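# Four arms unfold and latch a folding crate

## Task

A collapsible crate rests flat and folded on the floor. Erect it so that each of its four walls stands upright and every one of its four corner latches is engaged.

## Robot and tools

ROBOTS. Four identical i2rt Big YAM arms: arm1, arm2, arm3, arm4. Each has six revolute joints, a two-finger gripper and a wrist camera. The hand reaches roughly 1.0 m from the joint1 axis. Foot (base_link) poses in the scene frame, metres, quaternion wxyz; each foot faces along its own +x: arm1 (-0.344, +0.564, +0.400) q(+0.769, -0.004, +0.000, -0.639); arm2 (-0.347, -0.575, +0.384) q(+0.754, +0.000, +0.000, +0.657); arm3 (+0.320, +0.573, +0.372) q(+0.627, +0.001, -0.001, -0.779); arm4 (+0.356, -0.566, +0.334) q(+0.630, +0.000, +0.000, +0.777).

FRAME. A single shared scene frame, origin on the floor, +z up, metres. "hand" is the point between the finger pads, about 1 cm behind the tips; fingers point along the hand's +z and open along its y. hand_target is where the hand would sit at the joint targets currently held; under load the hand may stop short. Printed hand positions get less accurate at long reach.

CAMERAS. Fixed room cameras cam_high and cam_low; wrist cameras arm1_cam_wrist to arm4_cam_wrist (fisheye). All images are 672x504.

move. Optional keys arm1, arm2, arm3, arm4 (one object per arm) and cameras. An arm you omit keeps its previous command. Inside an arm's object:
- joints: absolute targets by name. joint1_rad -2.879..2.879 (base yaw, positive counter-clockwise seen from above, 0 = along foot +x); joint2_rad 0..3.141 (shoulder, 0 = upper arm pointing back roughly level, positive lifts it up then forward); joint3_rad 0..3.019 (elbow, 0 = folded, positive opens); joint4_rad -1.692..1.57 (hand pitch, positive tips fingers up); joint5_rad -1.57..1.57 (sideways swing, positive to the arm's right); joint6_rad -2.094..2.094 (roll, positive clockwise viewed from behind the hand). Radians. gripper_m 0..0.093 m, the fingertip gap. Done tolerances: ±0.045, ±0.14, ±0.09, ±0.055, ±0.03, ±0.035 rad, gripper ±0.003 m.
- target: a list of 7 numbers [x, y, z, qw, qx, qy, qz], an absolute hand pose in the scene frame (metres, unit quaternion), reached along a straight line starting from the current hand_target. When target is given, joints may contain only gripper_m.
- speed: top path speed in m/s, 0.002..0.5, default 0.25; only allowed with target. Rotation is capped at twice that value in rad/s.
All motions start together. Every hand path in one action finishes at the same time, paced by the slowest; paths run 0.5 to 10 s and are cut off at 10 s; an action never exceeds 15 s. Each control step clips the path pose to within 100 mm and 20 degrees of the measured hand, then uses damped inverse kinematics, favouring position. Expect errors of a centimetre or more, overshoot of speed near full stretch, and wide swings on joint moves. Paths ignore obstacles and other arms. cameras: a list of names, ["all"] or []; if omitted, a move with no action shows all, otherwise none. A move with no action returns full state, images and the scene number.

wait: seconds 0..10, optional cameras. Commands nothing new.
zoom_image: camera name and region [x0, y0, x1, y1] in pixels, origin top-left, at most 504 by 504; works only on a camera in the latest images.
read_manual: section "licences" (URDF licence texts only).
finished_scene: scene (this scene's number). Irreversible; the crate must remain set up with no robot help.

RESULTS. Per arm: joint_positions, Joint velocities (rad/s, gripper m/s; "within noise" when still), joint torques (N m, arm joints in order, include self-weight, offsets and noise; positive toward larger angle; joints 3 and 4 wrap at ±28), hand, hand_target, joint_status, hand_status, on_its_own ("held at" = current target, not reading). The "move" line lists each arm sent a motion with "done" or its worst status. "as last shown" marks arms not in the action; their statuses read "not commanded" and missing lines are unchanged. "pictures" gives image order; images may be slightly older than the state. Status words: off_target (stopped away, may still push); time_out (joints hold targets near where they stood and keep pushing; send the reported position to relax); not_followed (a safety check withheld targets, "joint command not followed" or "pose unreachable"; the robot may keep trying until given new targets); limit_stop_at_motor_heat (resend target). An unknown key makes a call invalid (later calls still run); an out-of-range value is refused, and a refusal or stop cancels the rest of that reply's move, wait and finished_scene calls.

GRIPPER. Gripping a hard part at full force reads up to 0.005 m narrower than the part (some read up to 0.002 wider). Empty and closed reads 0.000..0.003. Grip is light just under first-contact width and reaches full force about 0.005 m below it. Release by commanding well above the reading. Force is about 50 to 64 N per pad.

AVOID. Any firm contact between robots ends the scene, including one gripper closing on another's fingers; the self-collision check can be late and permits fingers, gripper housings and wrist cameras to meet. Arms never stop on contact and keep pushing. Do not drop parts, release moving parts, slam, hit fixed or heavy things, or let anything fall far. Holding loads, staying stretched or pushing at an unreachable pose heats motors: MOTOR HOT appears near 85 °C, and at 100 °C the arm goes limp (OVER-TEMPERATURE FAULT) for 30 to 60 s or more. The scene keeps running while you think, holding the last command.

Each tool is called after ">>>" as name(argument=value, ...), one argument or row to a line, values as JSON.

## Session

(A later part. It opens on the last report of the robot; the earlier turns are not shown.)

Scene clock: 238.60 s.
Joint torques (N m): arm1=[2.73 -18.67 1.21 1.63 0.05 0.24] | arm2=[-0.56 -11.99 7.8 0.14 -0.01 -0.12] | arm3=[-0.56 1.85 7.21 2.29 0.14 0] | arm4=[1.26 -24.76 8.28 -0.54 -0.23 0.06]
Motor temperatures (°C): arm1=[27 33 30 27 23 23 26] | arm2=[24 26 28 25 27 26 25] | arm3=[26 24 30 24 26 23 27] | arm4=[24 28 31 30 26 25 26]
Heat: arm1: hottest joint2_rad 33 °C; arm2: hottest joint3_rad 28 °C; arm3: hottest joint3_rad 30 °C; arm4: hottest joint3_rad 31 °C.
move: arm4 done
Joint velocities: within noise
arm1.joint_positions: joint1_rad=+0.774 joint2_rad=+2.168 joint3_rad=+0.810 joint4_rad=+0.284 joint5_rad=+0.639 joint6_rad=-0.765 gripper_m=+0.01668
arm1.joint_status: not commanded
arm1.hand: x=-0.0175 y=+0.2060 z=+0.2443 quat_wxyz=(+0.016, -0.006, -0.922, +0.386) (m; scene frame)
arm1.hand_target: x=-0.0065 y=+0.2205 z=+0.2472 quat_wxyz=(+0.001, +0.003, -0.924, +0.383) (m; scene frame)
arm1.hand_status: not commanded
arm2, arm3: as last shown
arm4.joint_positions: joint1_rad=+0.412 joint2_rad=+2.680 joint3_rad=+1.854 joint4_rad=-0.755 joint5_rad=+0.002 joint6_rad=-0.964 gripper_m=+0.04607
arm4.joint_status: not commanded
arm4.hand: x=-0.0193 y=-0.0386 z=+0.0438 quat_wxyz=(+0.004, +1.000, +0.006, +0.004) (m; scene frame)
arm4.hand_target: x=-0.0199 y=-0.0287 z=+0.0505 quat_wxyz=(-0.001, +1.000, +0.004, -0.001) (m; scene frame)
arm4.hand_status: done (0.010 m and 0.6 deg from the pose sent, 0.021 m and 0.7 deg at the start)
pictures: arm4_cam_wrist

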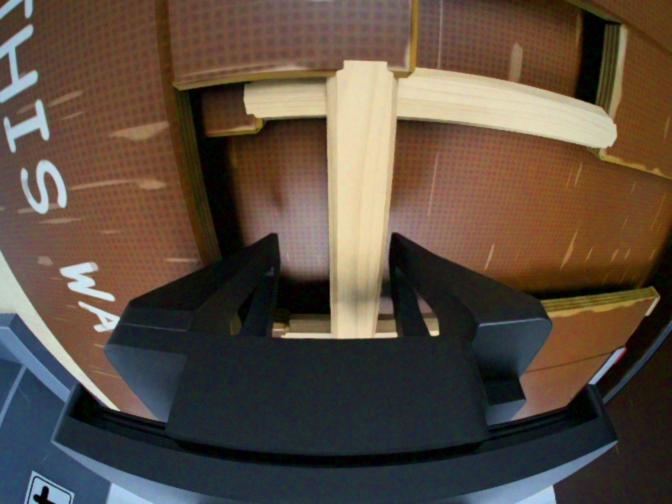

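>>> move(
  arm4={"joints": {"gripper_m": 0.012}},
  cameras=["arm4_cam_wrist"],
)

Scene clock: 240.00 s.
Joint torques (N m): arm1=[2.37 -19.37 1.28 1.8 -0.02 0.29] | arm2=[-0.5 -11.99 7.8 0.13 0 -0.13] | arm3=[-0.79 2.14 7.28 2.4 0.1 0] | arm4=[1.55 -24.59 8.18 -0.66 -0.23 0.11]
Motor temperatures (°C): arm1=[27 33 30 27 23 23 26] | arm2=[24 26 28 25 27 26 25] | arm3=[26 24 30 24 26 23 27] | arm4=[24 28 31 30 26 25 26]
Heat: arm1: hottest joint2_rad 33 °C; arm2: hottest joint3_rad 28 °C; arm3: hottest joint3_rad 30 °C; arm4: hottest joint3_rad 31 °C.
move: arm4 off_target
Joint velocities: within noise
arm1, arm2, arm3: as last shown
arm4.joint_positions: joint1_rad=+0.402 joint2_rad=+2.680 joint3_rad=+1.856 joint4_rad=-0.742 joint5_rad=+0.002 joint6_rad=-0.976 gripper_m=+0.01654
arm4.joint_status: gripper_m off_target (ended at +0.01657, target +0.01200)
arm4.hand: x=-0.0166 y=-0.0320 z=+0.0441 quat_wxyz=(-0.002, +1.000, +0.008, +0.000) (m; scene frame)
arm4.hand_target: x=-0.0196 y=-0.0261 z=+0.0505 quat_wxyz=(-0.004, +1.000, +0.006, -0.003) (m; scene frame)
arm4.hand_status: not commanded
pictures: arm4_cam_wrist

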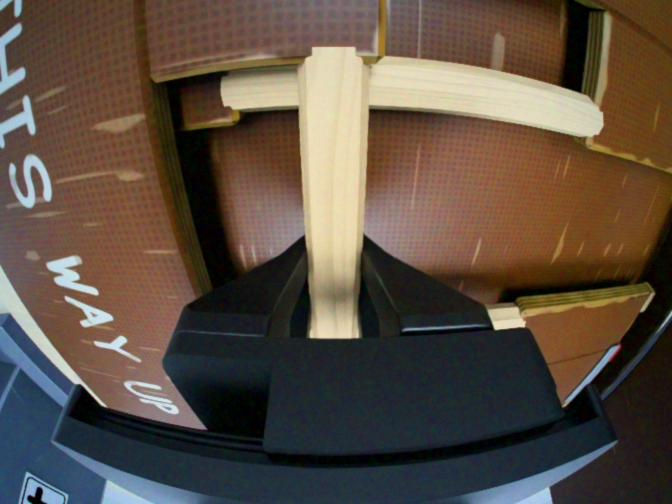

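>>> move(
  arm4={"target": [-0.022, -0.050, 0.122, -0.0872, 0.9962, 0.006, 0.0], "speed": 0.1},
)

>>> move(
  arm4={"target": [-0.022, -0.086, 0.181, -0.1736, 0.9848, 0.006, 0.001], "speed": 0.1},
  cameras=["arm4_cam_wrist", "cam_low", "cam_high"],
)

Scene clock: 246.00 s.
Joint torques (N m): arm1=[2.78 -19.19 1.39 1.76 0.05 0.31] | arm2=[-0.56 -11.99 7.8 0.14 -0.01 -0.12] | arm3=[-0.5 2.14 7.17 2.25 0.1 -0.01] | arm4=[2.84 -25.58 5.01 -0.8 -0.33 0.36]
Motor temperatures (°C): arm1=[27 33 30 27 23 23 26] | arm2=[24 26 28 25 27 26 24] | arm3=[26 24 30 24 26 23 27] | arm4=[24 28 31 30 26 25 27]
Heat: arm1: hottest joint2_rad 33 °C; arm2: hottest joint3_rad 28 °C; arm3: hottest joint3_rad 30 °C; arm4: hottest joint3_rad 31 °C.
move: arm4 off_target
Joint velocities: within noise
arm1, arm2, arm3: as last shown
arm4.joint_positions: joint1_rad=+0.438 joint2_rad=+2.480 joint3_rad=+1.612 joint4_rad=-0.552 joint5_rad=+0.114 joint6_rad=-0.953 gripper_m=+0.01642
arm4.joint_status: not commanded
arm4.hand: x=-0.0167 y=-0.0377 z=+0.1087 quat_wxyz=(-0.094, +0.996, +0.010, +0.001) (m; scene frame)
arm4.hand_target: x=-0.0216 y=-0.0486 z=+0.1217 quat_wxyz=(-0.087, +0.996, +0.006, +0.000) (m; scene frame)
arm4.hand_status: off_target (0.019 m and 0.9 deg from the pose sent, 0.080 m and 9.8 deg at the start)
pictures: none

Scene clock: 247.53 s.
Joint torques (N m): arm1=[2.67 -18.55 1.36 1.76 0 0.3] | arm2=[-0.56 -11.99 7.8 0.14 -0.01 -0.13] | arm3=[-0.67 1.85 7.21 2.4 0.13 -0.02] | arm4=[3.31 -23.24 4.86 -0.31 -0.32 0.42]
Motor temperatures (°C): arm1=[27 33 30 27 23 23 26] | arm2=[24 26 28 25 27 26 24] | arm3=[26 24 30 24 26 23 27] | arm4=[24 28 31 30 26 25 27]
Heat: arm1: hottest joint2_rad 33 °C; arm2: hottest joint3_rad 28 °C; arm3: hottest joint3_rad 30 °C; arm4: hottest joint3_rad 31 °C.
move: arm4 off_target
Joint velocities: within noise
arm1, arm3: as last shown
arm2.joint_positions: joint1_rad=+0.006 joint2_rad=+1.498 joint3_rad=+0.892 joint4_rad=-0.867 joint5_rad=+0.001 joint6_rad=-0.400 gripper_m=+0.09398
arm2.joint_status: not commanded
arm2.hand: x=-0.2941 y=-0.1785 z=+0.4331 quat_wxyz=(-0.043, +0.795, -0.605, -0.024) (m; scene frame)
arm2.hand_target: x=-0.2907 y=-0.1704 z=+0.4400 quat_wxyz=(-0.048, +0.795, -0.604, -0.026) (m; scene frame)
arm2.hand_status: not commanded
arm4.joint_positions: joint1_rad=+0.505 joint2_rad=+2.280 joint3_rad=+1.362 joint4_rad=-0.380 joint5_rad=+0.241 joint6_rad=-0.907 gripper_m=+0.01589
arm4.joint_status: not commanded
arm4.hand: x=-0.0159 y=-0.0718 z=+0.1705 quat_wxyz=(-0.180, +0.984, +0.008, +0.007) (m; scene frame)
arm4.hand_target: x=-0.0221 y=-0.0858 z=+0.1801 quat_wxyz=(-0.173, +0.985, +0.006, +0.002) (m; scene frame)
arm4.hand_status: off_target (0.019 m and 1.0 deg from the pose sent, 0.087 m and 9.2 deg at the start)
pictures: arm4_cam_wrist, cam_high, cam_low

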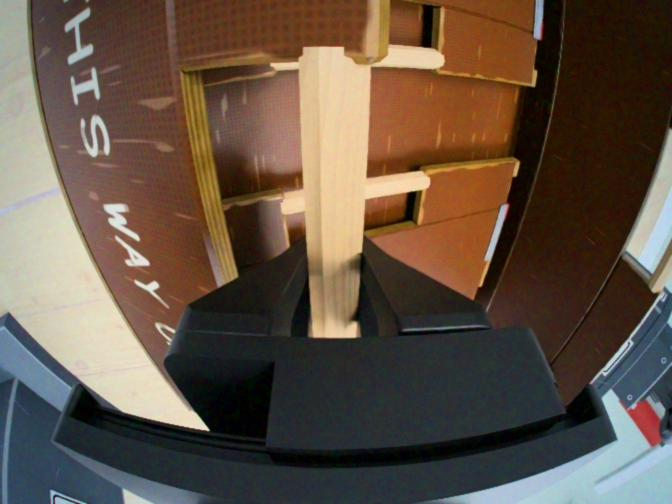

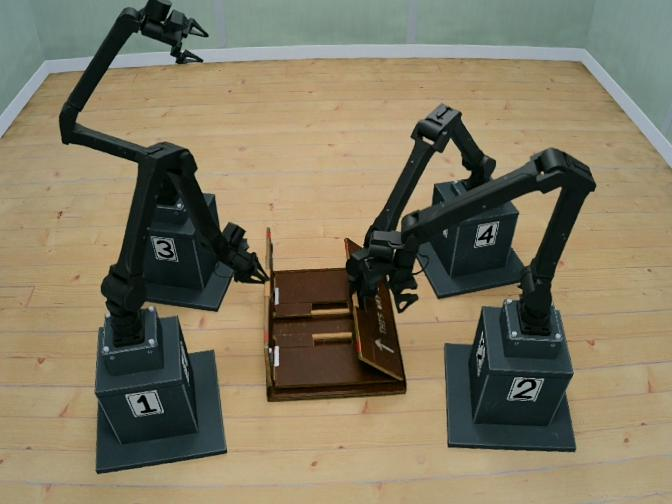

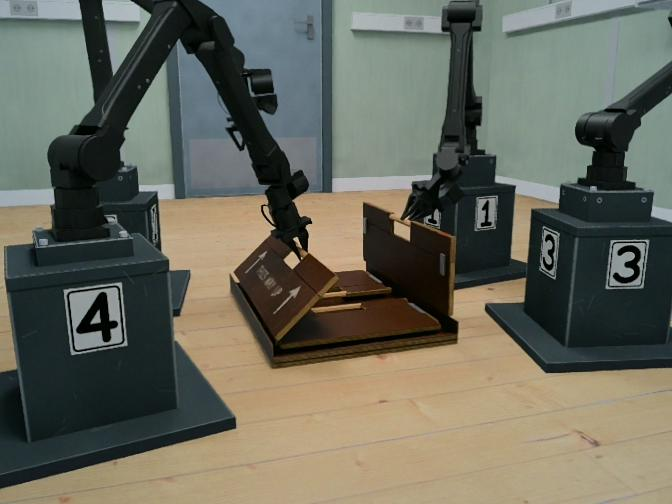

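>>> move(
  arm4={"target": [-0.022, -0.136, 0.222, -0.2588, 0.9659, 0.006, 0.002], "speed": 0.1},
)

>>> move(
  arm4={"target": [-0.022, -0.182, 0.24, -0.3173, 0.9483, 0.006, 0.002], "speed": 0.1},
  cameras=["cam_low"],
)

>>> move(
  arm4={"target": [-0.022, -0.224, 0.242, -0.3827, 0.9239, 0.006, 0.002], "speed": 0.08},
  cameras=["arm4_cam_wrist", "cam_low", "cam_high"],
)

Scene clock: 251.27 s.
Joint torques (N m): arm1=[3.14 -18.55 1.42 1.69 0 0.32] | arm2=[-0.56 -11.99 7.8 0.13 -0.01 -0.13] | arm3=[-0.32 1.9 7.2 2.28 0.13 0.04] | arm4=[3.66 -21.25 4.52 -0.06 -0.34 0.42]
Motor temperatures (°C): arm1=[27 33 30 27 23 23 26] | arm2=[24 26 28 25 27 26 24] | arm3=[26 24 30 24 26 23 27] | arm4=[24 28 31 30 26 25 27]
Heat: arm1: hottest joint2_rad 33 °C; arm2: hottest joint3_rad 28 °C; arm3: hottest joint3_rad 30 °C; arm4: hottest joint3_rad 31 °C.
move: arm4 off_target
Joint velocities: within noise
arm1, arm2, arm3: as last shown
arm4.joint_positions: joint1_rad=+0.600 joint2_rad=+2.131 joint3_rad=+1.142 joint4_rad=-0.207 joint5_rad=+0.395 joint6_rad=-0.846 gripper_m=+0.01591
arm4.joint_status: not commanded
arm4.hand: x=-0.0143 y=-0.1192 z=+0.2121 quat_wxyz=(-0.265, +0.964, +0.003, +0.012) (m; scene frame)
arm4.hand_target: x=-0.0216 y=-0.1341 z=+0.2223 quat_wxyz=(-0.260, +0.966, +0.005, +0.003) (m; scene frame)
arm4.hand_status: off_target (0.021 m and 1.4 deg from the pose sent, 0.082 m and 9.3 deg at the start)
pictures: none

Scene clock: 252.60 s.
Joint torques (N m): arm1=[2.32 -18.37 1.36 1.87 0.04 0.27] | arm2=[-0.56 -12.04 7.8 0.13 0 -0.13] | arm3=[-0.79 1.2 7.2 2.3 0.16 0.01] | arm4=[3.78 -19.37 4.26 0.27 -0.26 0.33]
Motor temperatures (°C): arm1=[27 33 30 27 23 23 26] | arm2=[24 26 28 25 27 26 24] | arm3=[26 24 30 24 26 23 27] | arm4=[24 28 31 30 26 25 27]
Heat: arm1: hottest joint2_rad 33 °C; arm2: hottest joint3_rad 28 °C; arm3: hottest joint3_rad 30 °C; arm4: hottest joint3_rad 31 °C.
move: arm4 off_target
Joint velocities: within noise
arm1, arm2, arm3: as last shown
arm4.joint_positions: joint1_rad=+0.700 joint2_rad=+2.052 joint3_rad=+0.997 joint4_rad=-0.103 joint5_rad=+0.519 joint6_rad=-0.777 gripper_m=+0.01604
arm4.joint_status: not commanded
arm4.hand: x=-0.0131 y=-0.1679 z=+0.2309 quat_wxyz=(-0.320, +0.947, +0.001, +0.016) (m; scene frame)
arm4.hand_target: x=-0.0206 y=-0.1822 z=+0.2394 quat_wxyz=(-0.316, +0.949, +0.007, +0.006) (m; scene frame)
arm4.hand_status: off_target (0.019 m and 1.8 deg from the pose sent, 0.069 m and 6.3 deg at the start)
pictures: cam_low

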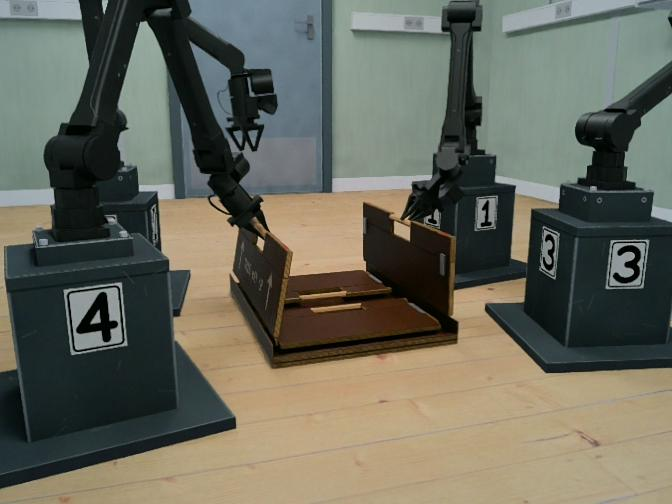

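Scene clock: 254.03 s.
Joint torques (N m): arm1=[2.96 -18.67 1.48 1.5 0.01 0.3] | arm2=[-0.56 -11.87 7.82 0.16 -0.01 -0.13] | arm3=[-0.56 2.32 7.34 2.26 0.13 0.01] | arm4=[5.19 -17.9 3.07 0.81 0.02 0.44]
Motor temperatures (°C): arm1=[27 33 30 27 23 23 26] | arm2=[24 26 28 25 27 26 24] | arm3=[26 24 30 24 26 23 27] | arm4=[24 29 30 30 26 25 27]
Heat: arm1: hottest joint2_rad 33 °C; arm2: hottest joint3_rad 28 °C; arm3: hottest joint3_rad 30 °C; arm4: hottest joint3_rad 30 °C.
move: arm4 off_target
Joint velocities: within noise
arm1, arm2, arm3: as last shown
arm1.joint_positions: joint1_rad=+0.774 joint2_rad=+2.168 joint3_rad=+0.810 joint4_rad=+0.284 joint5_rad=+0.639 joint6_rad=-0.764 gripper_m=+0.01668
arm4.joint_positions: joint1_rad=+0.790 joint2_rad=+2.039 joint3_rad=+0.895 joint4_rad=+0.040 joint5_rad=+0.655 joint6_rad=-0.728 gripper_m=+0.01607
arm4.joint_status: not commanded
arm4.hand: x=-0.0125 y=-0.2020 z=+0.2352 quat_wxyz=(-0.382, +0.924, -0.003, +0.015) (m; scene frame)
arm4.hand_target: x=-0.0224 y=-0.2232 z=+0.2405 quat_wxyz=(-0.380, +0.925, +0.007, +0.000) (m; scene frame)
arm4.hand_status: off_target (0.025 m and 1.8 deg from the pose sent, 0.058 m and 7.9 deg at the start)
pictures: arm4_cam_wrist, cam_high, cam_low

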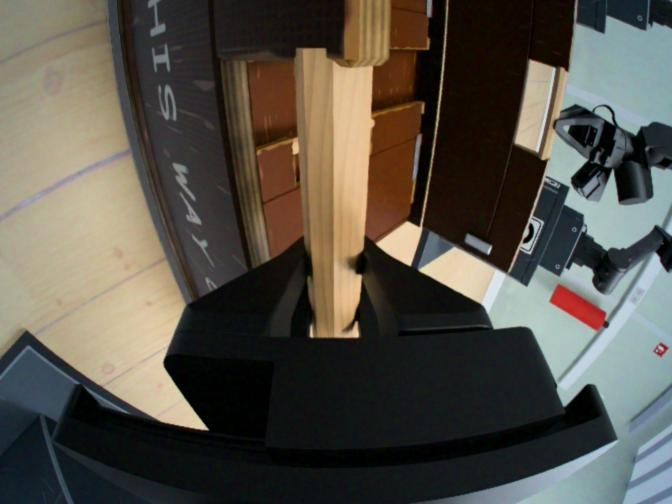

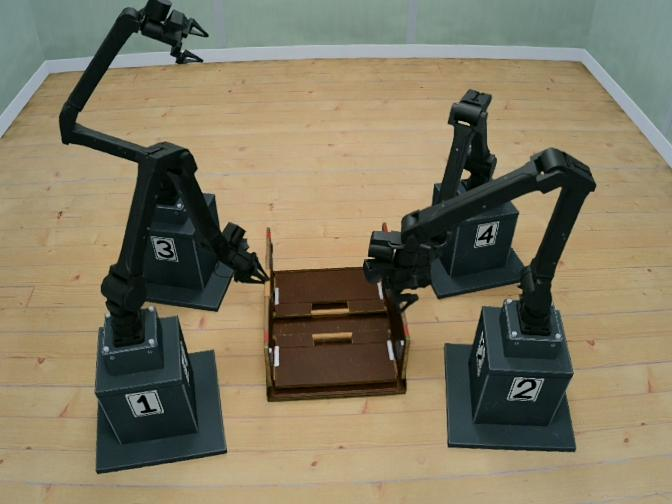

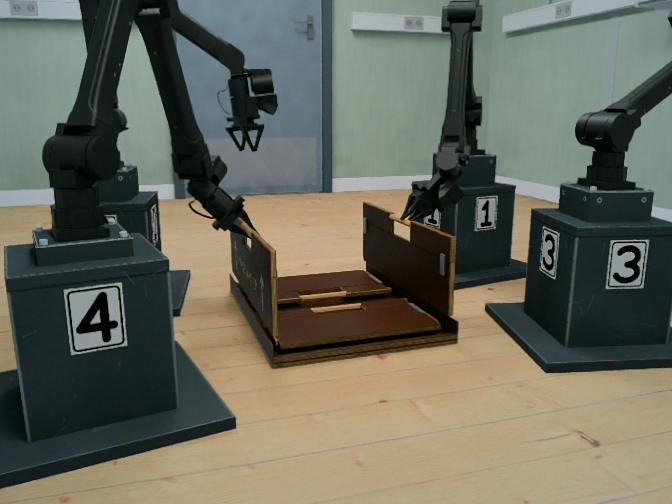

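>>> move(
  arm1={"target": [-0.006, 0.238, 0.247, 0, -0.003, 0.9239, -0.3827], "speed": 0.08},
  cameras=["arm1_cam_wrist", "cam_low", "cam_high"],
)

>>> zoom_image(
  camera="cam_low",
  region=[220, 190, 470, 380],
)

>>> zoom_image(
  camera="cam_high",
  region=[240, 220, 430, 410],
)

Scene clock: 259.03 s.
Joint torques (N m): arm1=[4.89 -19.78 0.1 1.28 0.03 0.41] | arm2=[-0.62 -11.93 7.8 0.14 -0.01 -0.13] | arm3=[-0.26 1.73 7.17 2.28 0.11 -0.03] | arm4=[5.25 -17.9 3.08 0.8 0.02 0.44]
Motor temperatures (°C): arm1=[27 33 29 27 23 23 26] | arm2=[24 26 28 25 27 26 24] | arm3=[26 24 30 24 26 23 27] | arm4=[24 29 30 30 26 25 27]
Heat: arm1: hottest joint2_rad 33 °C; arm2: hottest joint3_rad 28 °C; arm3: hottest joint3_rad 30 °C; arm4: hottest joint3_rad 30 °C.
move: arm1 off_target
Joint velocities: within noise
arm1.joint_positions: joint1_rad=+0.786 joint2_rad=+2.168 joint3_rad=+0.802 joint4_rad=+0.287 joint5_rad=+0.652 joint6_rad=-0.745 gripper_m=+0.01668
arm1.joint_status: not commanded
arm1.hand: x=-0.0179 y=+0.2110 z=+0.2445 quat_wxyz=(+0.016, -0.010, -0.921, +0.390) (m; scene frame)
arm1.hand_target: x=-0.0074 y=+0.2367 z=+0.2464 quat_wxyz=(+0.001, +0.004, -0.924, +0.383) (m; scene frame)
arm1.hand_status: off_target (0.030 m and 2.5 deg from the pose sent, 0.034 m and 2.1 deg at the start)
arm2, arm4: as last shown
arm3.joint_positions: joint1_rad=+0.368 joint2_rad=+0.508 joint3_rad=+1.375 joint4_rad=-1.360 joint5_rad=-0.070 joint6_rad=+0.635 gripper_m=+0.09396
arm3.joint_status: not commanded
arm3.hand: x=+0.3593 y=+0.3880 z=+0.9196 quat_wxyz=(-0.486, -0.725, -0.459, +0.167) (m; scene frame)
arm3.hand_target: x=+0.3588 y=+0.3913 z=+0.9281 quat_wxyz=(-0.494, -0.720, -0.456, +0.170) (m; scene frame)
arm3.hand_status: not commanded
pictures: arm1_cam_wrist, cam_high, cam_low

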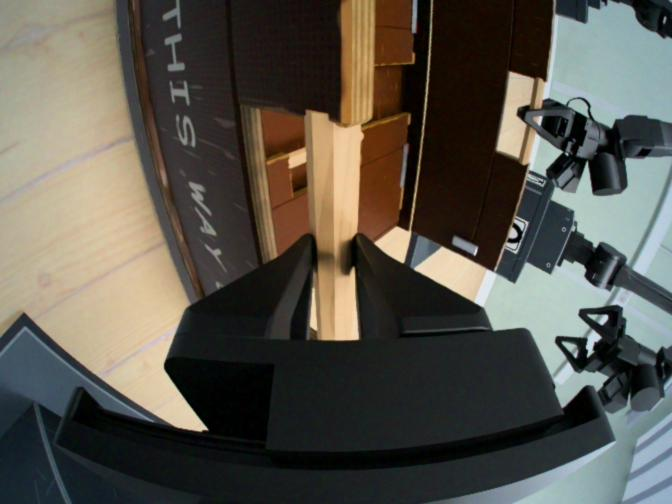

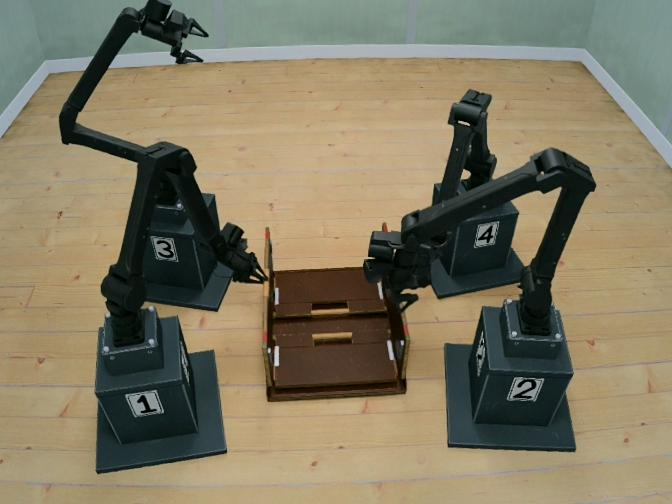

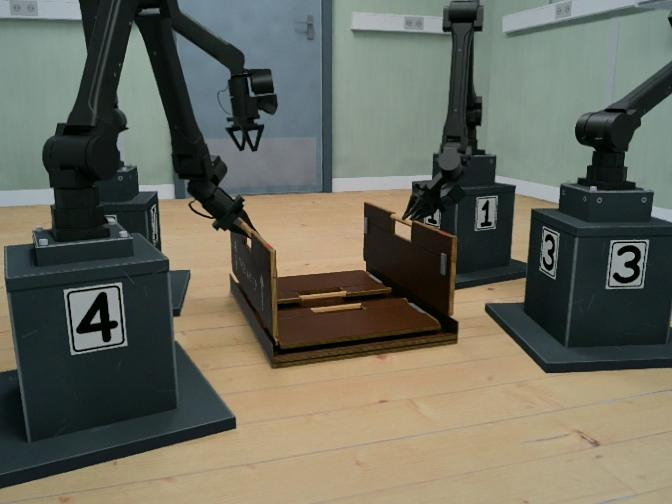

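Scaled by 2.016 from the camera's 672x504 image, which has a finer 960x720 frame.

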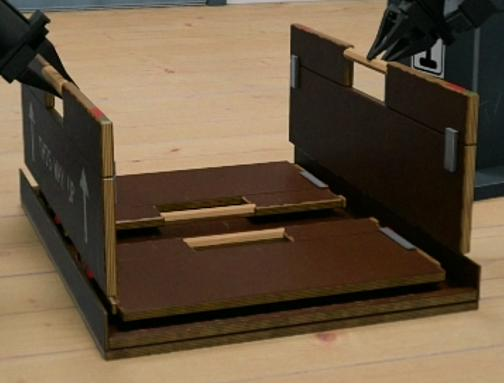

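Scaled by 2.653 from the camera's 672x504 image, which has a finer 960x720 frame.

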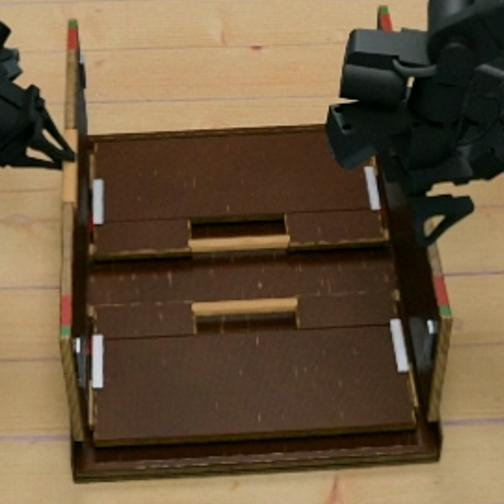

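>>> move(
  arm2={"joints": {"joint1_rad": -0.323, "joint2_rad": 2.096, "joint3_rad": 1.665, "joint4_rad": -1.14, "joint5_rad": 0.0, "joint6_rad": -0.478, "gripper_m": 0.046}},
  cameras=["arm2_cam_wrist", "cam_high", "cam_low"],
)

Scene clock: 271.03 s.
Joint torques (N m): arm1=[4.07 -19.43 0.24 1.35 0.01 0.4] | arm2=[0.56 -22.53 9.09 -0.06 -0.05 -0.14] | arm3=[-0.91 1.73 7.38 2.32 0.12 -0.01] | arm4=[5.19 -17.9 3.07 0.8 0.02 0.44]
Motor temperatures (°C): arm1=[27 33 29 27 23 23 26] | arm2=[24 26 28 24 27 26 24] | arm3=[26 24 31 24 26 23 27] | arm4=[25 29 29 30 26 25 27]
Heat: arm1: hottest joint2_rad 33 °C; arm2: hottest joint3_rad 28 °C; arm3: hottest joint3_rad 31 °C; arm4: hottest joint4_rad 30 °C.
move: arm2 done
Joint velocities: within noise
arm1, arm3, arm4: as last shown
arm2.joint_positions: joint1_rad=-0.319 joint2_rad=+2.099 joint3_rad=+1.627 joint4_rad=-1.131 joint5_rad=-0.001 joint6_rad=-0.461 gripper_m=+0.04613
arm2.joint_status: all done
arm2.hand: x=-0.0809 y=-0.0334 z=+0.3862 quat_wxyz=(+0.015, +0.709, -0.705, +0.005) (m; scene frame)
arm2.hand_target: x=-0.0774 y=-0.0195 z=+0.4014 quat_wxyz=(+0.000, +0.714, -0.700, +0.000) (m; scene frame)
arm2.hand_status: not commanded
pictures: arm2_cam_wrist, cam_high, cam_low

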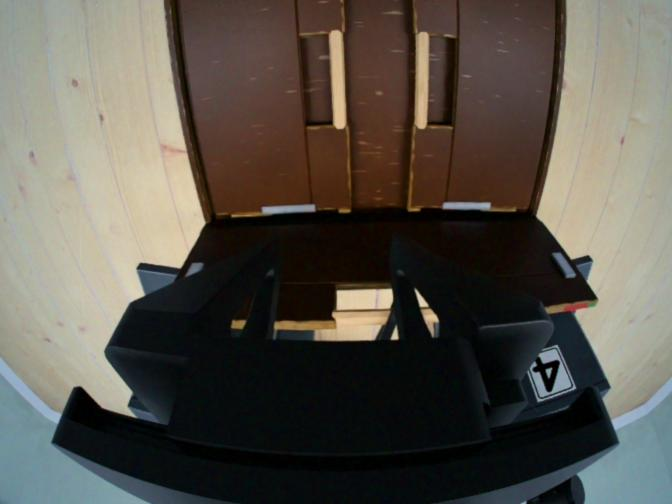

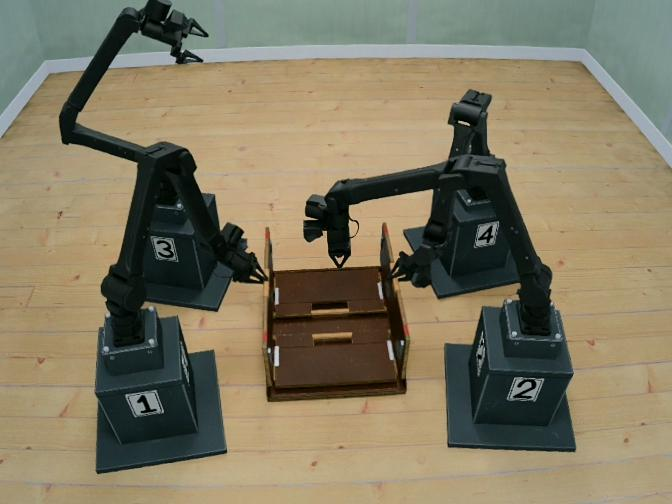

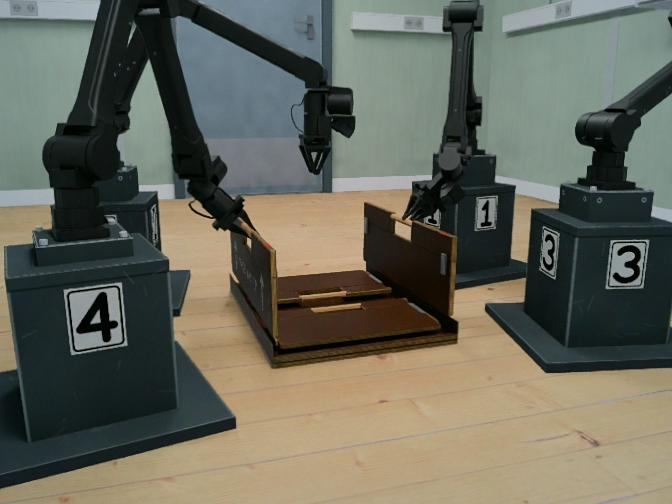

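>>> move(
  arm2={"target": [-0.079, -0.003, 0.125, 0, 0.7071, -0.7071, 0], "speed": 0.2},
  cameras=["arm2_cam_wrist", "cam_low"],
)

Scene clock: 277.37 s.
Joint torques (N m): arm1=[4.6 -19.25 0.28 1.48 0.05 0.41] | arm2=[0.5 -24.12 6.97 0.68 -0.03 0.07] | arm3=[-0.62 1.9 7.24 2.35 0.1 0.01] | arm4=[5.25 -17.9 3.08 0.8 0.02 0.44]
Motor temperatures (°C): arm1=[27 33 29 27 23 23 26] | arm2=[24 26 28 24 27 26 24] | arm3=[26 24 31 24 26 23 27] | arm4=[25 29 29 30 26 25 28]
Heat: arm1: hottest joint2_rad 33 °C; arm2: hottest joint3_rad 28 °C; arm3: hottest joint3_rad 31 °C; arm4: hottest joint4_rad 30 °C.
move: arm2 off_target
Joint velocities: within noise
arm1, arm3, arm4: as last shown
arm2.joint_positions: joint1_rad=-0.313 joint2_rad=+2.575 joint3_rad=+1.688 joint4_rad=-0.731 joint5_rad=-0.001 joint6_rad=-0.455 gripper_m=+0.04613
arm2.joint_status: not commanded
arm2.hand: x=-0.0822 y=-0.0278 z=+0.1174 quat_wxyz=(+0.022, +0.709, -0.705, +0.007) (m; scene frame)
arm2.hand_target: x=-0.0781 y=-0.0073 z=+0.1251 quat_wxyz=(+0.001, +0.709, -0.705, +0.000) (m; scene frame)
arm2.hand_status: off_target (0.026 m and 2.6 deg from the pose sent, 0.263 m and 1.9 deg at the start)
pictures: arm2_cam_wrist, cam_low

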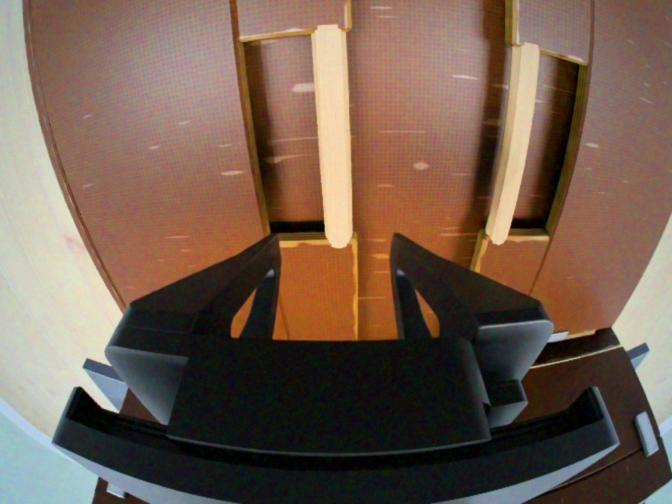

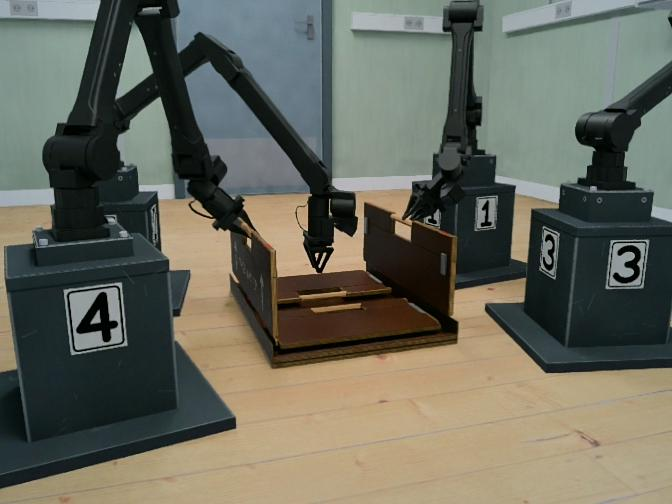

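>>> move(
  arm2={"target": [-0.077, 0.004, 0.075, 0, 0.7071, -0.7071, 0], "speed": 0.15},
  cameras=["arm2_cam_wrist"],
)

Scene clock: 285.10 s.
Joint torques (N m): arm1=[4.31 -19.25 0.27 1.29 0.04 0.42] | arm2=[0.67 -24.7 6.82 0.51 -0.01 0.06] | arm3=[-0.79 2.02 7.28 2.32 0.1 -0.03] | arm4=[5.19 -17.9 3.08 0.8 0.02 0.44]
Motor temperatures (°C): arm1=[27 33 29 27 23 23 26] | arm2=[24 27 28 25 27 26 24] | arm3=[26 24 31 24 26 23 27] | arm4=[25 30 29 30 26 25 28]
Heat: arm1: hottest joint2_rad 33 °C; arm2: hottest joint3_rad 28 °C; arm3: hottest joint3_rad 31 °C; arm4: hottest joint2_rad 30 °C.
move: arm2 off_target
Joint velocities: within noise
arm1, arm3, arm4: as last shown
arm2.joint_positions: joint1_rad=-0.307 joint2_rad=+2.697 joint3_rad=+1.792 joint4_rad=-0.703 joint5_rad=-0.001 joint6_rad=-0.443 gripper_m=+0.04613
arm2.joint_status: not commanded
arm2.hand: x=-0.0804 y=-0.0154 z=+0.0682 quat_wxyz=(+0.017, +0.707, -0.707, +0.006) (m; scene frame)
arm2.hand_target: x=-0.0770 y=+0.0041 z=+0.0760 quat_wxyz=(-0.001, +0.707, -0.707, +0.000) (m; scene frame)
arm2.hand_status: off_target (0.021 m and 2.1 deg from the pose sent, 0.053 m and 2.6 deg at the start)
pictures: arm2_cam_wrist

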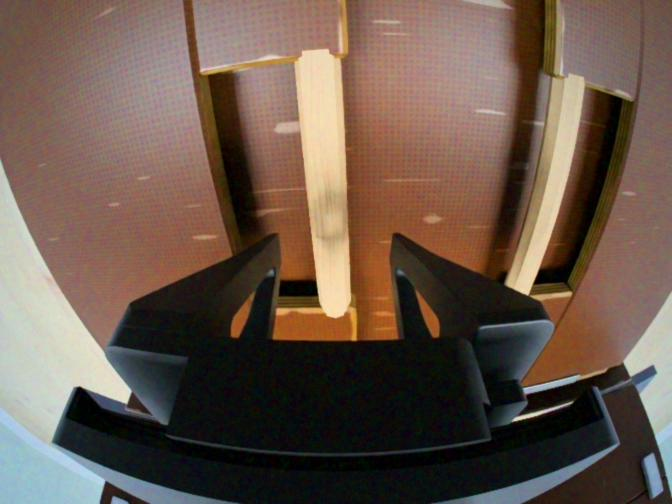

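>>> move(
  arm2={"target": [-0.080, 0.004, 0.045, 0, 0.7071, -0.7071, 0], "speed": 0.1},
  cameras=["arm2_cam_wrist", "cam_low"],
)

>>> zoom_image(
  camera="cam_low",
  region=[260, 200, 420, 350],
)

Scene clock: 289.07 s.
Joint torques (N m): arm1=[4.25 -19.49 0.21 1.44 0.07 0.42] | arm2=[0.67 -24.35 6.71 0.66 -0.01 0.07] | arm3=[-0.85 1.32 7.2 2.3 0.12 -0.02] | arm4=[5.19 -17.9 3.07 0.81 0.02 0.44]
Motor temperatures (°C): arm1=[27 33 29 27 23 23 26] | arm2=[24 28 28 25 27 26 24] | arm3=[26 24 31 24 26 23 27] | arm4=[25 30 29 30 26 25 28]
Heat: arm1: hottest joint2_rad 33 °C; arm2: hottest joint2_rad 28 °C; arm3: hottest joint3_rad 31 °C; arm4: hottest joint2_rad 30 °C.
move: arm2 off_target
Joint velocities: within noise
arm1, arm3, arm4: as last shown
arm2.joint_positions: joint1_rad=-0.307 joint2_rad=+2.759 joint3_rad=+1.832 joint4_rad=-0.683 joint5_rad=-0.001 joint6_rad=-0.440 gripper_m=+0.04613
arm2.joint_status: not commanded
arm2.hand: x=-0.0809 y=-0.0166 z=+0.0403 quat_wxyz=(+0.018, +0.706, -0.708, +0.006) (m; scene frame)
arm2.hand_target: x=-0.0780 y=+0.0020 z=+0.0449 quat_wxyz=(+0.000, +0.706, -0.708, +0.000) (m; scene frame)
arm2.hand_status: off_target (0.021 m and 2.2 deg from the pose sent, 0.030 m and 2.1 deg at the start)
pictures: arm2_cam_wrist, cam_low

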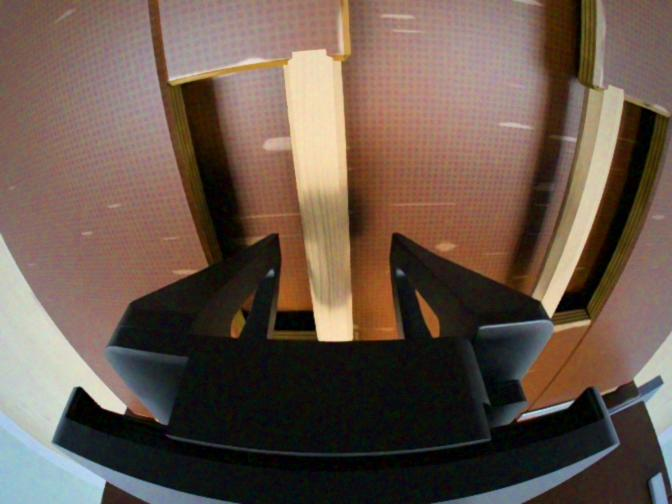

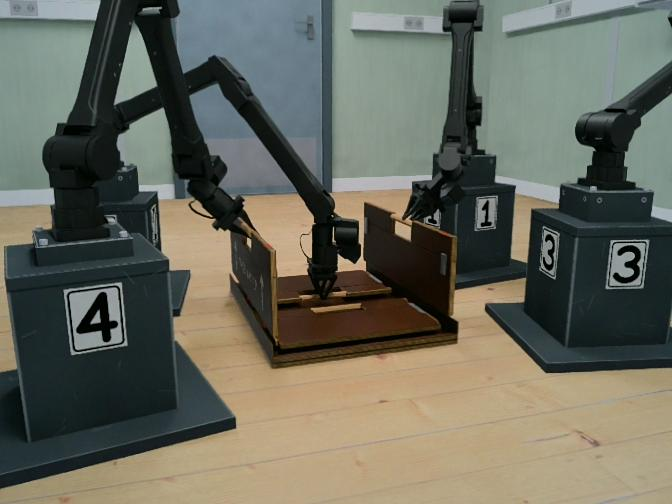

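Scaled by 3.150 from the camera's 672x504 image, which has a finer 960x720 frame.

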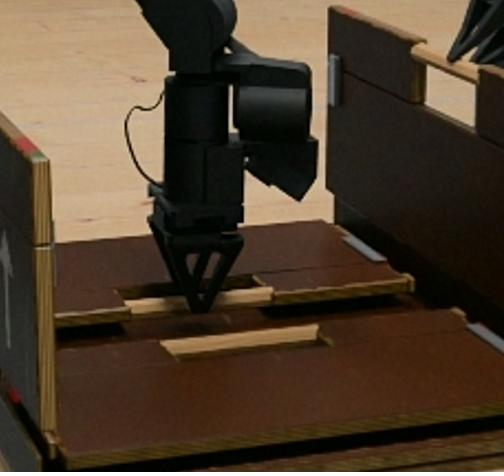

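>>> move(
  arm2={"target": [-0.083, 0.004, 0.039, 0, 0.7071, -0.7071, 0], "speed": 0.08},
)

>>> move(
  arm2={"joints": {"gripper_m": 0.012}},
  cameras=["arm2_cam_wrist"],
)

Scene clock: 291.37 s.
Joint torques (N m): arm1=[4.6 -19.14 0.16 1.21 0.08 0.41] | arm2=[0.85 -23.41 6.79 0.69 -0.02 0.06] | arm3=[-0.56 1.49 7.16 2.4 0.11 0.04] | arm4=[5.19 -17.9 3.08 0.81 0.02 0.44]
Motor temperatures (°C): arm1=[27 33 29 27 23 23 26] | arm2=[23 28 28 25 27 26 24] | arm3=[26 24 31 24 26 23 27] | arm4=[25 30 29 30 26 25 28]
Heat: arm1: hottest joint2_rad 33 °C; arm2: hottest joint2_rad 28 °C; arm3: hottest joint3_rad 31 °C; arm4: hottest joint2_rad 30 °C.
move: arm2 off_target
Joint velocities: within noise
arm1, arm3, arm4: as last shown
arm2.joint_positions: joint1_rad=-0.289 joint2_rad=+2.760 joint3_rad=+1.838 joint4_rad=-0.679 joint5_rad=-0.001 joint6_rad=-0.435 gripper_m=+0.04613
arm2.joint_status: not commanded
arm2.hand: x=-0.0897 y=-0.0083 z=+0.0407 quat_wxyz=(+0.014, +0.711, -0.703, +0.005) (m; scene frame)
arm2.hand_target: x=-0.0887 y=+0.0065 z=+0.0396 quat_wxyz=(+0.000, +0.711, -0.704, +0.000) (m; scene frame)
arm2.hand_status: off_target (0.014 m and 1.8 deg from the pose sent, 0.021 m and 2.2 deg at the start)
pictures: none

Scene clock: 292.10 s.
Joint torques (N m): arm1=[4.54 -19.19 0.27 1.09 0.08 0.39] | arm2=[0.67 -23.82 6.58 0.53 -0.15 0.07] | arm3=[-0.26 2.14 7.3 2.32 0.14 0] | arm4=[5.19 -17.9 3.08 0.8 0.02 0.44]
Motor temperatures (°C): arm1=[27 33 29 27 23 23 26] | arm2=[23 28 28 25 27 26 24] | arm3=[26 24 31 24 26 23 27] | arm4=[25 30 29 30 26 25 28]
Heat: arm1: hottest joint2_rad 33 °C; arm2: hottest joint2_rad 28 °C; arm3: hottest joint3_rad 31 °C; arm4: hottest joint2_rad 30 °C.
move: arm2 off_target
Joint velocities: within noise
arm1, arm3, arm4: as last shown
arm2.joint_positions: joint1_rad=-0.296 joint2_rad=+2.763 joint3_rad=+1.841 joint4_rad=-0.674 joint5_rad=+0.004 joint6_rad=-0.435 gripper_m=+0.01673
arm2.joint_status: gripper_m off_target (ended at +0.01675, target +0.01200)
arm2.hand: x=-0.0840 y=-0.0094 z=+0.0395 quat_wxyz=(+0.011, +0.708, -0.706, +0.006) (m; scene frame)
arm2.hand_target: x=-0.0843 y=+0.0039 z=+0.0390 quat_wxyz=(+0.000, +0.708, -0.706, +0.001) (m; scene frame)
arm2.hand_status: not commanded
pictures: arm2_cam_wrist

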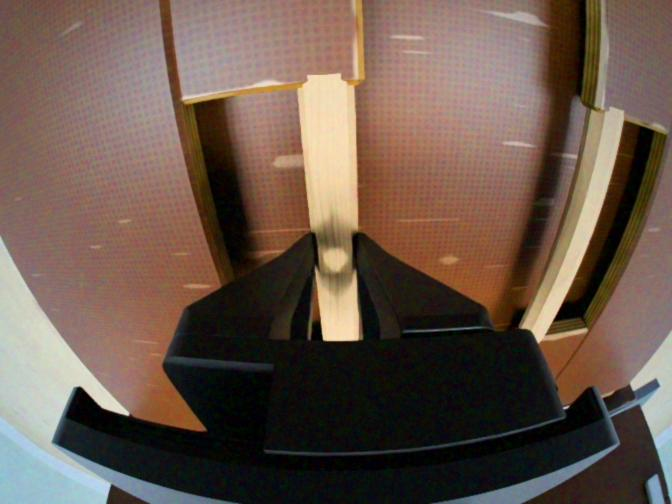

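>>> move(
  arm2={"joints": {"gripper_m": 0.034}},
)

>>> move(
  arm2={"target": [-0.0835, 0.004, 0.025, 0, 0.7071, -0.7071, 0], "speed": 0.06},
  cameras=["arm2_cam_wrist"],
)

Scene clock: 295.80 s.
Joint torques (N m): arm1=[4.42 -19.19 0.18 1.14 0.05 0.4] | arm2=[0.62 -23.82 6.58 0.54 -0.14 0.07] | arm3=[-0.03 1.49 7.27 2.39 0.11 0] | arm4=[5.19 -17.9 3.07 0.81 0.02 0.44]
Motor temperatures (°C): arm1=[27 33 29 27 23 23 26] | arm2=[23 29 27 24 27 26 25] | arm3=[26 24 31 24 26 23 27] | arm4=[25 30 28 30 26 25 28]
Heat: arm1: hottest joint2_rad 33 °C; arm2: hottest joint2_rad 29 °C; arm3: hottest joint3_rad 31 °C; arm4: hottest joint2_rad 30 °C.
move: arm2 done
Joint velocities: within noise
arm1, arm3: as last shown
arm2.joint_positions: joint1_rad=-0.296 joint2_rad=+2.763 joint3_rad=+1.841 joint4_rad=-0.674 joint5_rad=+0.004 joint6_rad=-0.435 gripper_m=+0.03382
arm2.joint_status: all done
arm2.hand: x=-0.0840 y=-0.0094 z=+0.0395 quat_wxyz=(+0.011, +0.708, -0.706, +0.006) (m; scene frame)
arm2.hand_target: x=-0.0843 y=+0.0039 z=+0.0390 quat_wxyz=(+0.000, +0.708, -0.706, +0.001) (m; scene frame)
arm2.hand_status: not commanded
arm4.joint_positions: joint1_rad=+0.790 joint2_rad=+2.039 joint3_rad=+0.895 joint4_rad=+0.040 joint5_rad=+0.655 joint6_rad=-0.728 gripper_m=+0.01607
arm4.joint_status: not commanded
arm4.hand: x=-0.0125 y=-0.2020 z=+0.2352 quat_wxyz=(-0.382, +0.924, -0.003, +0.015) (m; scene frame)
arm4.hand_target: x=-0.0224 y=-0.2232 z=+0.2405 quat_wxyz=(-0.380, +0.925, +0.007, +0.000) (m; scene frame)
arm4.hand_status: not commanded
pictures: none

Scene clock: 296.87 s.
Joint torques (N m): arm1=[4.25 -19.19 0.32 1.43 0.05 0.41] | arm2=[0.5 -24 6.83 0.69 -0.15 0.06] | arm3=[-0.21 1.61 7.25 2.36 0.11 0.01] | arm4=[5.25 -17.9 3.07 0.8 0.02 0.44]
Motor temperatures (°C): arm1=[27 33 29 27 23 23 26] | arm2=[23 29 27 25 27 26 25] | arm3=[26 24 31 24 26 23 27] | arm4=[25 30 28 30 26 25 28]
Heat: arm1: hottest joint2_rad 33 °C; arm2: hottest joint2_rad 29 °C; arm3: hottest joint3_rad 31 °C; arm4: hottest joint2_rad 30 °C.
move: arm2 off_target
Joint velocities: within noise
arm1.joint_positions: joint1_rad=+0.786 joint2_rad=+2.168 joint3_rad=+0.802 joint4_rad=+0.287 joint5_rad=+0.652 joint6_rad=-0.745 gripper_m=+0.01668
arm1.joint_status: not commanded
arm1.hand: x=-0.0179 y=+0.2110 z=+0.2445 quat_wxyz=(+0.016, -0.010, -0.921, +0.390) (m; scene frame)
arm1.hand_target: x=-0.0074 y=+0.2367 z=+0.2464 quat_wxyz=(+0.001, +0.004, -0.924, +0.383) (m; scene frame)
arm1.hand_status: not commanded
arm2.joint_positions: joint1_rad=-0.296 joint2_rad=+2.797 joint3_rad=+1.861 joint4_rad=-0.671 joint5_rad=+0.002 joint6_rad=-0.433 gripper_m=+0.03389
arm2.joint_status: not commanded
arm2.hand: x=-0.0862 y=-0.0134 z=+0.0237 quat_wxyz=(+0.016, +0.707, -0.707, +0.007) (m; scene frame)
arm2.hand_target: x=-0.0839 y=+0.0031 z=+0.0252 quat_wxyz=(+0.001, +0.707, -0.707, +0.000) (m; scene frame)
arm2.hand_status: off_target (0.018 m and 2.0 deg from the pose sent, 0.020 m and 1.4 deg at the start)
arm3.joint_positions: joint1_rad=+0.368 joint2_rad=+0.508 joint3_rad=+1.375 joint4_rad=-1.360 joint5_rad=-0.070 joint6_rad=+0.635 gripper_m=+0.09396
arm3.joint_status: not commanded
arm3.hand: x=+0.3593 y=+0.3880 z=+0.9196 quat_wxyz=(-0.486, -0.725, -0.459, +0.167) (m; scene frame)
arm3.hand_target: x=+0.3588 y=+0.3913 z=+0.9281 quat_wxyz=(-0.494, -0.720, -0.456, +0.170) (m; scene frame)
arm3.hand_status: not commanded
arm4: as last shown
pictures: arm2_cam_wrist

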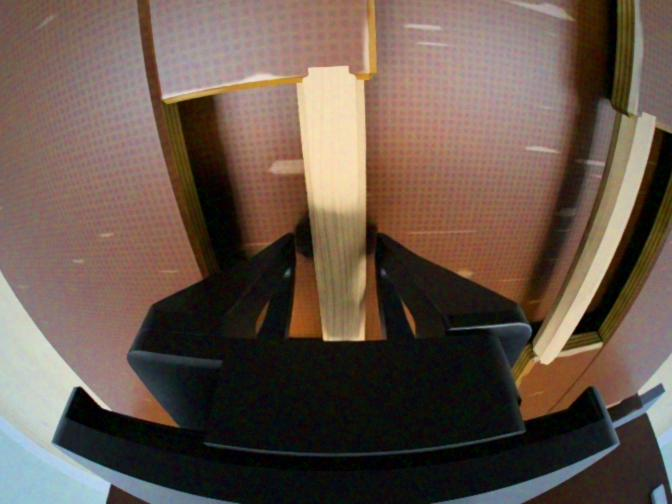

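>>> move(
  arm2={"target": [-0.0835, 0.004, 0.034, 0, 0.7071, -0.7071, 0], "speed": 0.06},
)

>>> move(
  arm2={"joints": {"gripper_m": 0.012}},
  cameras=["arm2_cam_wrist"],
)

Scene clock: 298.90 s.
Joint torques (N m): arm1=[4.6 -19.19 0.35 1.26 0.09 0.38] | arm2=[0.56 -25.7 5.74 0.51 -0.14 0.06] | arm3=[-0.09 2.08 7.21 2.22 0.14 0.02] | arm4=[5.19 -17.96 3.07 0.8 0.02 0.44]
Motor temperatures (°C): arm1=[27 33 29 27 23 23 26] | arm2=[23 29 27 25 27 26 25] | arm3=[26 24 31 24 26 23 27] | arm4=[25 30 28 30 26 25 28]
Heat: arm1: hottest joint2_rad 33 °C; arm2: hottest joint2_rad 29 °C; arm3: hottest joint3_rad 31 °C; arm4: hottest joint2_rad 30 °C.
move: arm2 off_target
Joint velocities: within noise
arm1, arm3, arm4: as last shown
arm2.joint_positions: joint1_rad=-0.296 joint2_rad=+2.797 joint3_rad=+1.863 joint4_rad=-0.671 joint5_rad=+0.002 joint6_rad=-0.433 gripper_m=+0.03389
arm2.joint_status: not commanded
arm2.hand: x=-0.0858 y=-0.0126 z=+0.0240 quat_wxyz=(+0.015, +0.707, -0.707, +0.007) (m; scene frame)
arm2.hand_target: x=-0.0832 y=+0.0044 z=+0.0343 quat_wxyz=(-0.001, +0.707, -0.707, +0.000) (m; scene frame)
arm2.hand_status: off_target (0.020 m and 1.9 deg from the pose sent, 0.020 m and 2.0 deg at the start)
pictures: none

Scene clock: 299.57 s.
Joint torques (N m): arm1=[4.72 -19.08 0.12 1.25 0.01 0.42] | arm2=[0.62 -25.64 5.72 0.43 -0.22 0.3] | arm3=[-0.91 1.96 7.24 2.26 0.12 -0.01] | arm4=[5.19 -17.9 3.07 0.8 0.02 0.44]
Motor temperatures (°C): arm1=[27 33 29 27 23 23 26] | arm2=[23 29 27 24 27 26 25] | arm3=[26 24 31 24 26 23 27] | arm4=[25 30 28 30 26 25 28]
Heat: arm1: hottest joint2_rad 33 °C; arm2: hottest joint2_rad 29 °C; arm3: hottest joint3_rad 31 °C; arm4: hottest joint2_rad 30 °C.
move: arm2 off_target
Joint velocities: within noise
arm1, arm3, arm4: as last shown
arm2.joint_positions: joint1_rad=-0.298 joint2_rad=+2.797 joint3_rad=+1.863 joint4_rad=-0.668 joint5_rad=+0.004 joint6_rad=-0.455 gripper_m=+0.01786
arm2.joint_status: gripper_m off_target (ended at +0.01788, target +0.01200)
arm2.hand: x=-0.0844 y=-0.0124 z=+0.0240 quat_wxyz=(+0.014, +0.714, -0.700, +0.007) (m; scene frame)
arm2.hand_target: x=-0.0826 y=+0.0043 z=+0.0343 quat_wxyz=(-0.001, +0.707, -0.707, +0.000) (m; scene frame)
arm2.hand_status: not commanded
pictures: arm2_cam_wrist

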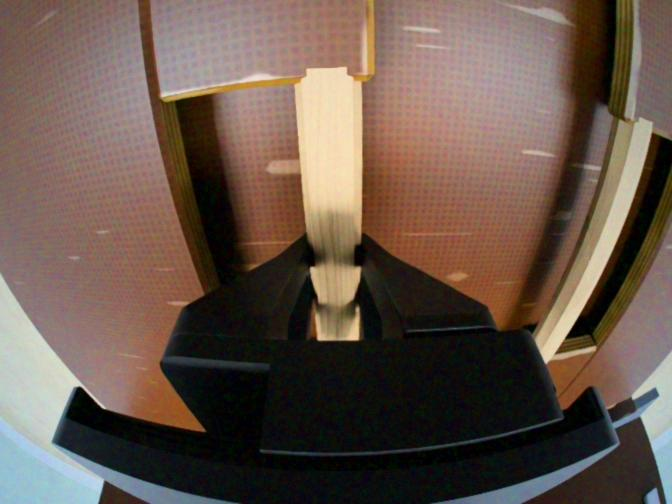

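>>> move(
  arm2={"target": [-0.098, 0.004, 0.105, -0.0308, 0.7064, -0.7064, 0.0308], "speed": 0.1},
)

>>> move(
  arm2={"target": [-0.133, 0.004, 0.162, -0.0617, 0.7044, -0.7044, 0.0617], "speed": 0.1},
  cameras=["arm2_cam_wrist", "cam_high", "cam_low"],
)

Scene clock: 306.47 s.
Joint torques (N m): arm1=[4.01 -18.78 0.39 1.43 0.08 0.42] | arm2=[1.49 -29.1 3.67 -0.21 -0.54 0.56] | arm3=[-0.97 1.73 7.24 2.33 0.12 -0.01] | arm4=[5.19 -17.9 3.07 0.8 0.02 0.44]
Motor temperatures (°C): arm1=[27 33 29 27 23 23 26] | arm2=[23 30 27 24 27 26 25] | arm3=[26 24 31 24 26 23 27] | arm4=[25 30 28 30 26 25 28]
Heat: arm1: hottest joint2_rad 33 °C; arm2: hottest joint2_rad 30 °C; arm3: hottest joint3_rad 31 °C; arm4: hottest joint2_rad 30 °C.
move: arm2 off_target
Joint velocities: within noise
arm1, arm3, arm4: as last shown
arm2.joint_positions: joint1_rad=-0.267 joint2_rad=+2.670 joint3_rad=+1.731 joint4_rad=-0.623 joint5_rad=+0.094 joint6_rad=-0.437 gripper_m=+0.01769
arm2.joint_status: not commanded
arm2.hand: x=-0.0884 y=-0.0134 z=+0.0713 quat_wxyz=(-0.021, +0.718, -0.695, +0.043) (m; scene frame)
arm2.hand_target: x=-0.0952 y=+0.0054 z=+0.1033 quat_wxyz=(-0.034, +0.706, -0.707, +0.030) (m; scene frame)
arm2.hand_status: off_target (0.039 m and 2.6 deg from the pose sent, 0.084 m and 5.9 deg at the start)
pictures: none

Scene clock: 307.80 s.
Joint torques (N m): arm1=[4.6 -19.66 0.17 1.43 0.07 0.41] | arm2=[3.14 -27.58 4.25 -0.4 -0.7 0.77] | arm3=[-0.15 1.96 7.27 2.24 0.09 0.01] | arm4=[5.19 -17.9 3.08 0.81 0.02 0.44]
Motor temperatures (°C): arm1=[27 33 29 27 23 23 26] | arm2=[23 30 27 24 27 26 25] | arm3=[26 24 31 24 26 23 27] | arm4=[25 30 28 30 26 25 28]
Heat: arm1: hottest joint2_rad 33 °C; arm2: hottest joint2_rad 30 °C; arm3: hottest joint3_rad 31 °C; arm4: hottest joint2_rad 30 °C.
move: arm2 off_target
Joint velocities: within noise
arm1, arm3, arm4: as last shown
arm2.joint_positions: joint1_rad=-0.206 joint2_rad=+2.513 joint3_rad=+1.594 joint4_rad=-0.623 joint5_rad=+0.185 joint6_rad=-0.381 gripper_m=+0.01706
arm2.joint_status: not commanded
arm2.hand: x=-0.1124 y=-0.0141 z=+0.1341 quat_wxyz=(-0.051, +0.717, -0.691, +0.078) (m; scene frame)
arm2.hand_target: x=-0.1327 y=+0.0041 z=+0.1608 quat_wxyz=(-0.061, +0.705, -0.703, +0.062) (m; scene frame)
arm2.hand_status: off_target (0.039 m and 3.1 deg from the pose sent, 0.103 m and 5.5 deg at the start)
pictures: arm2_cam_wrist, cam_high, cam_low

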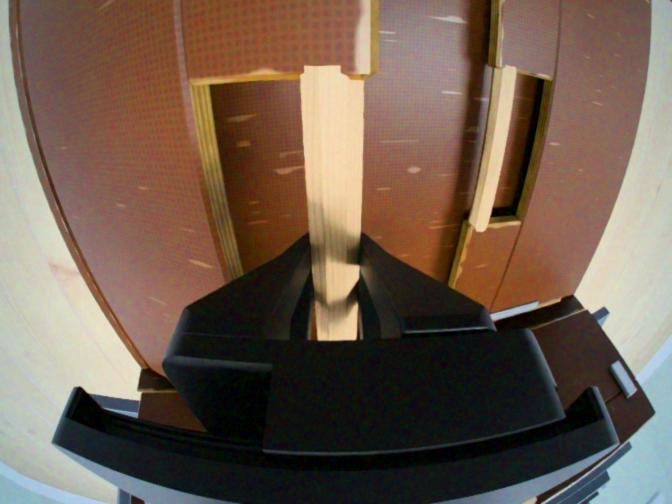

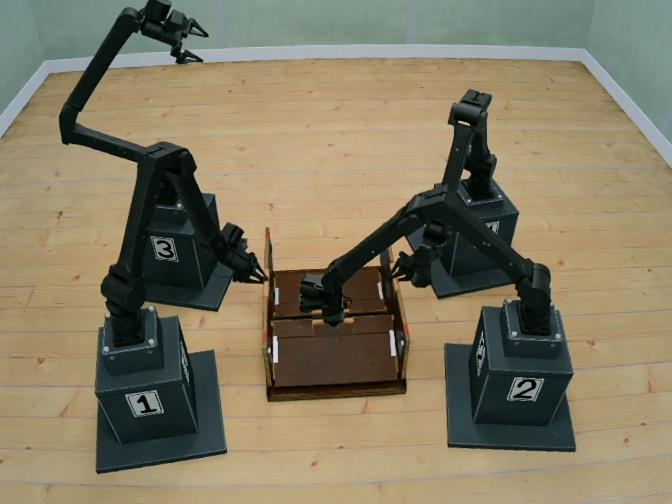

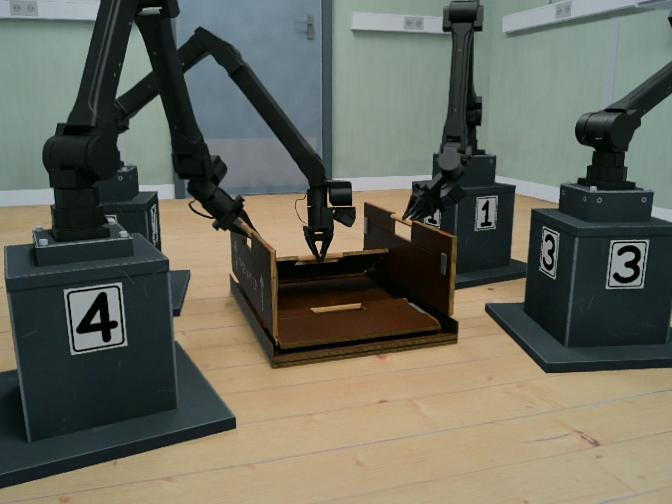

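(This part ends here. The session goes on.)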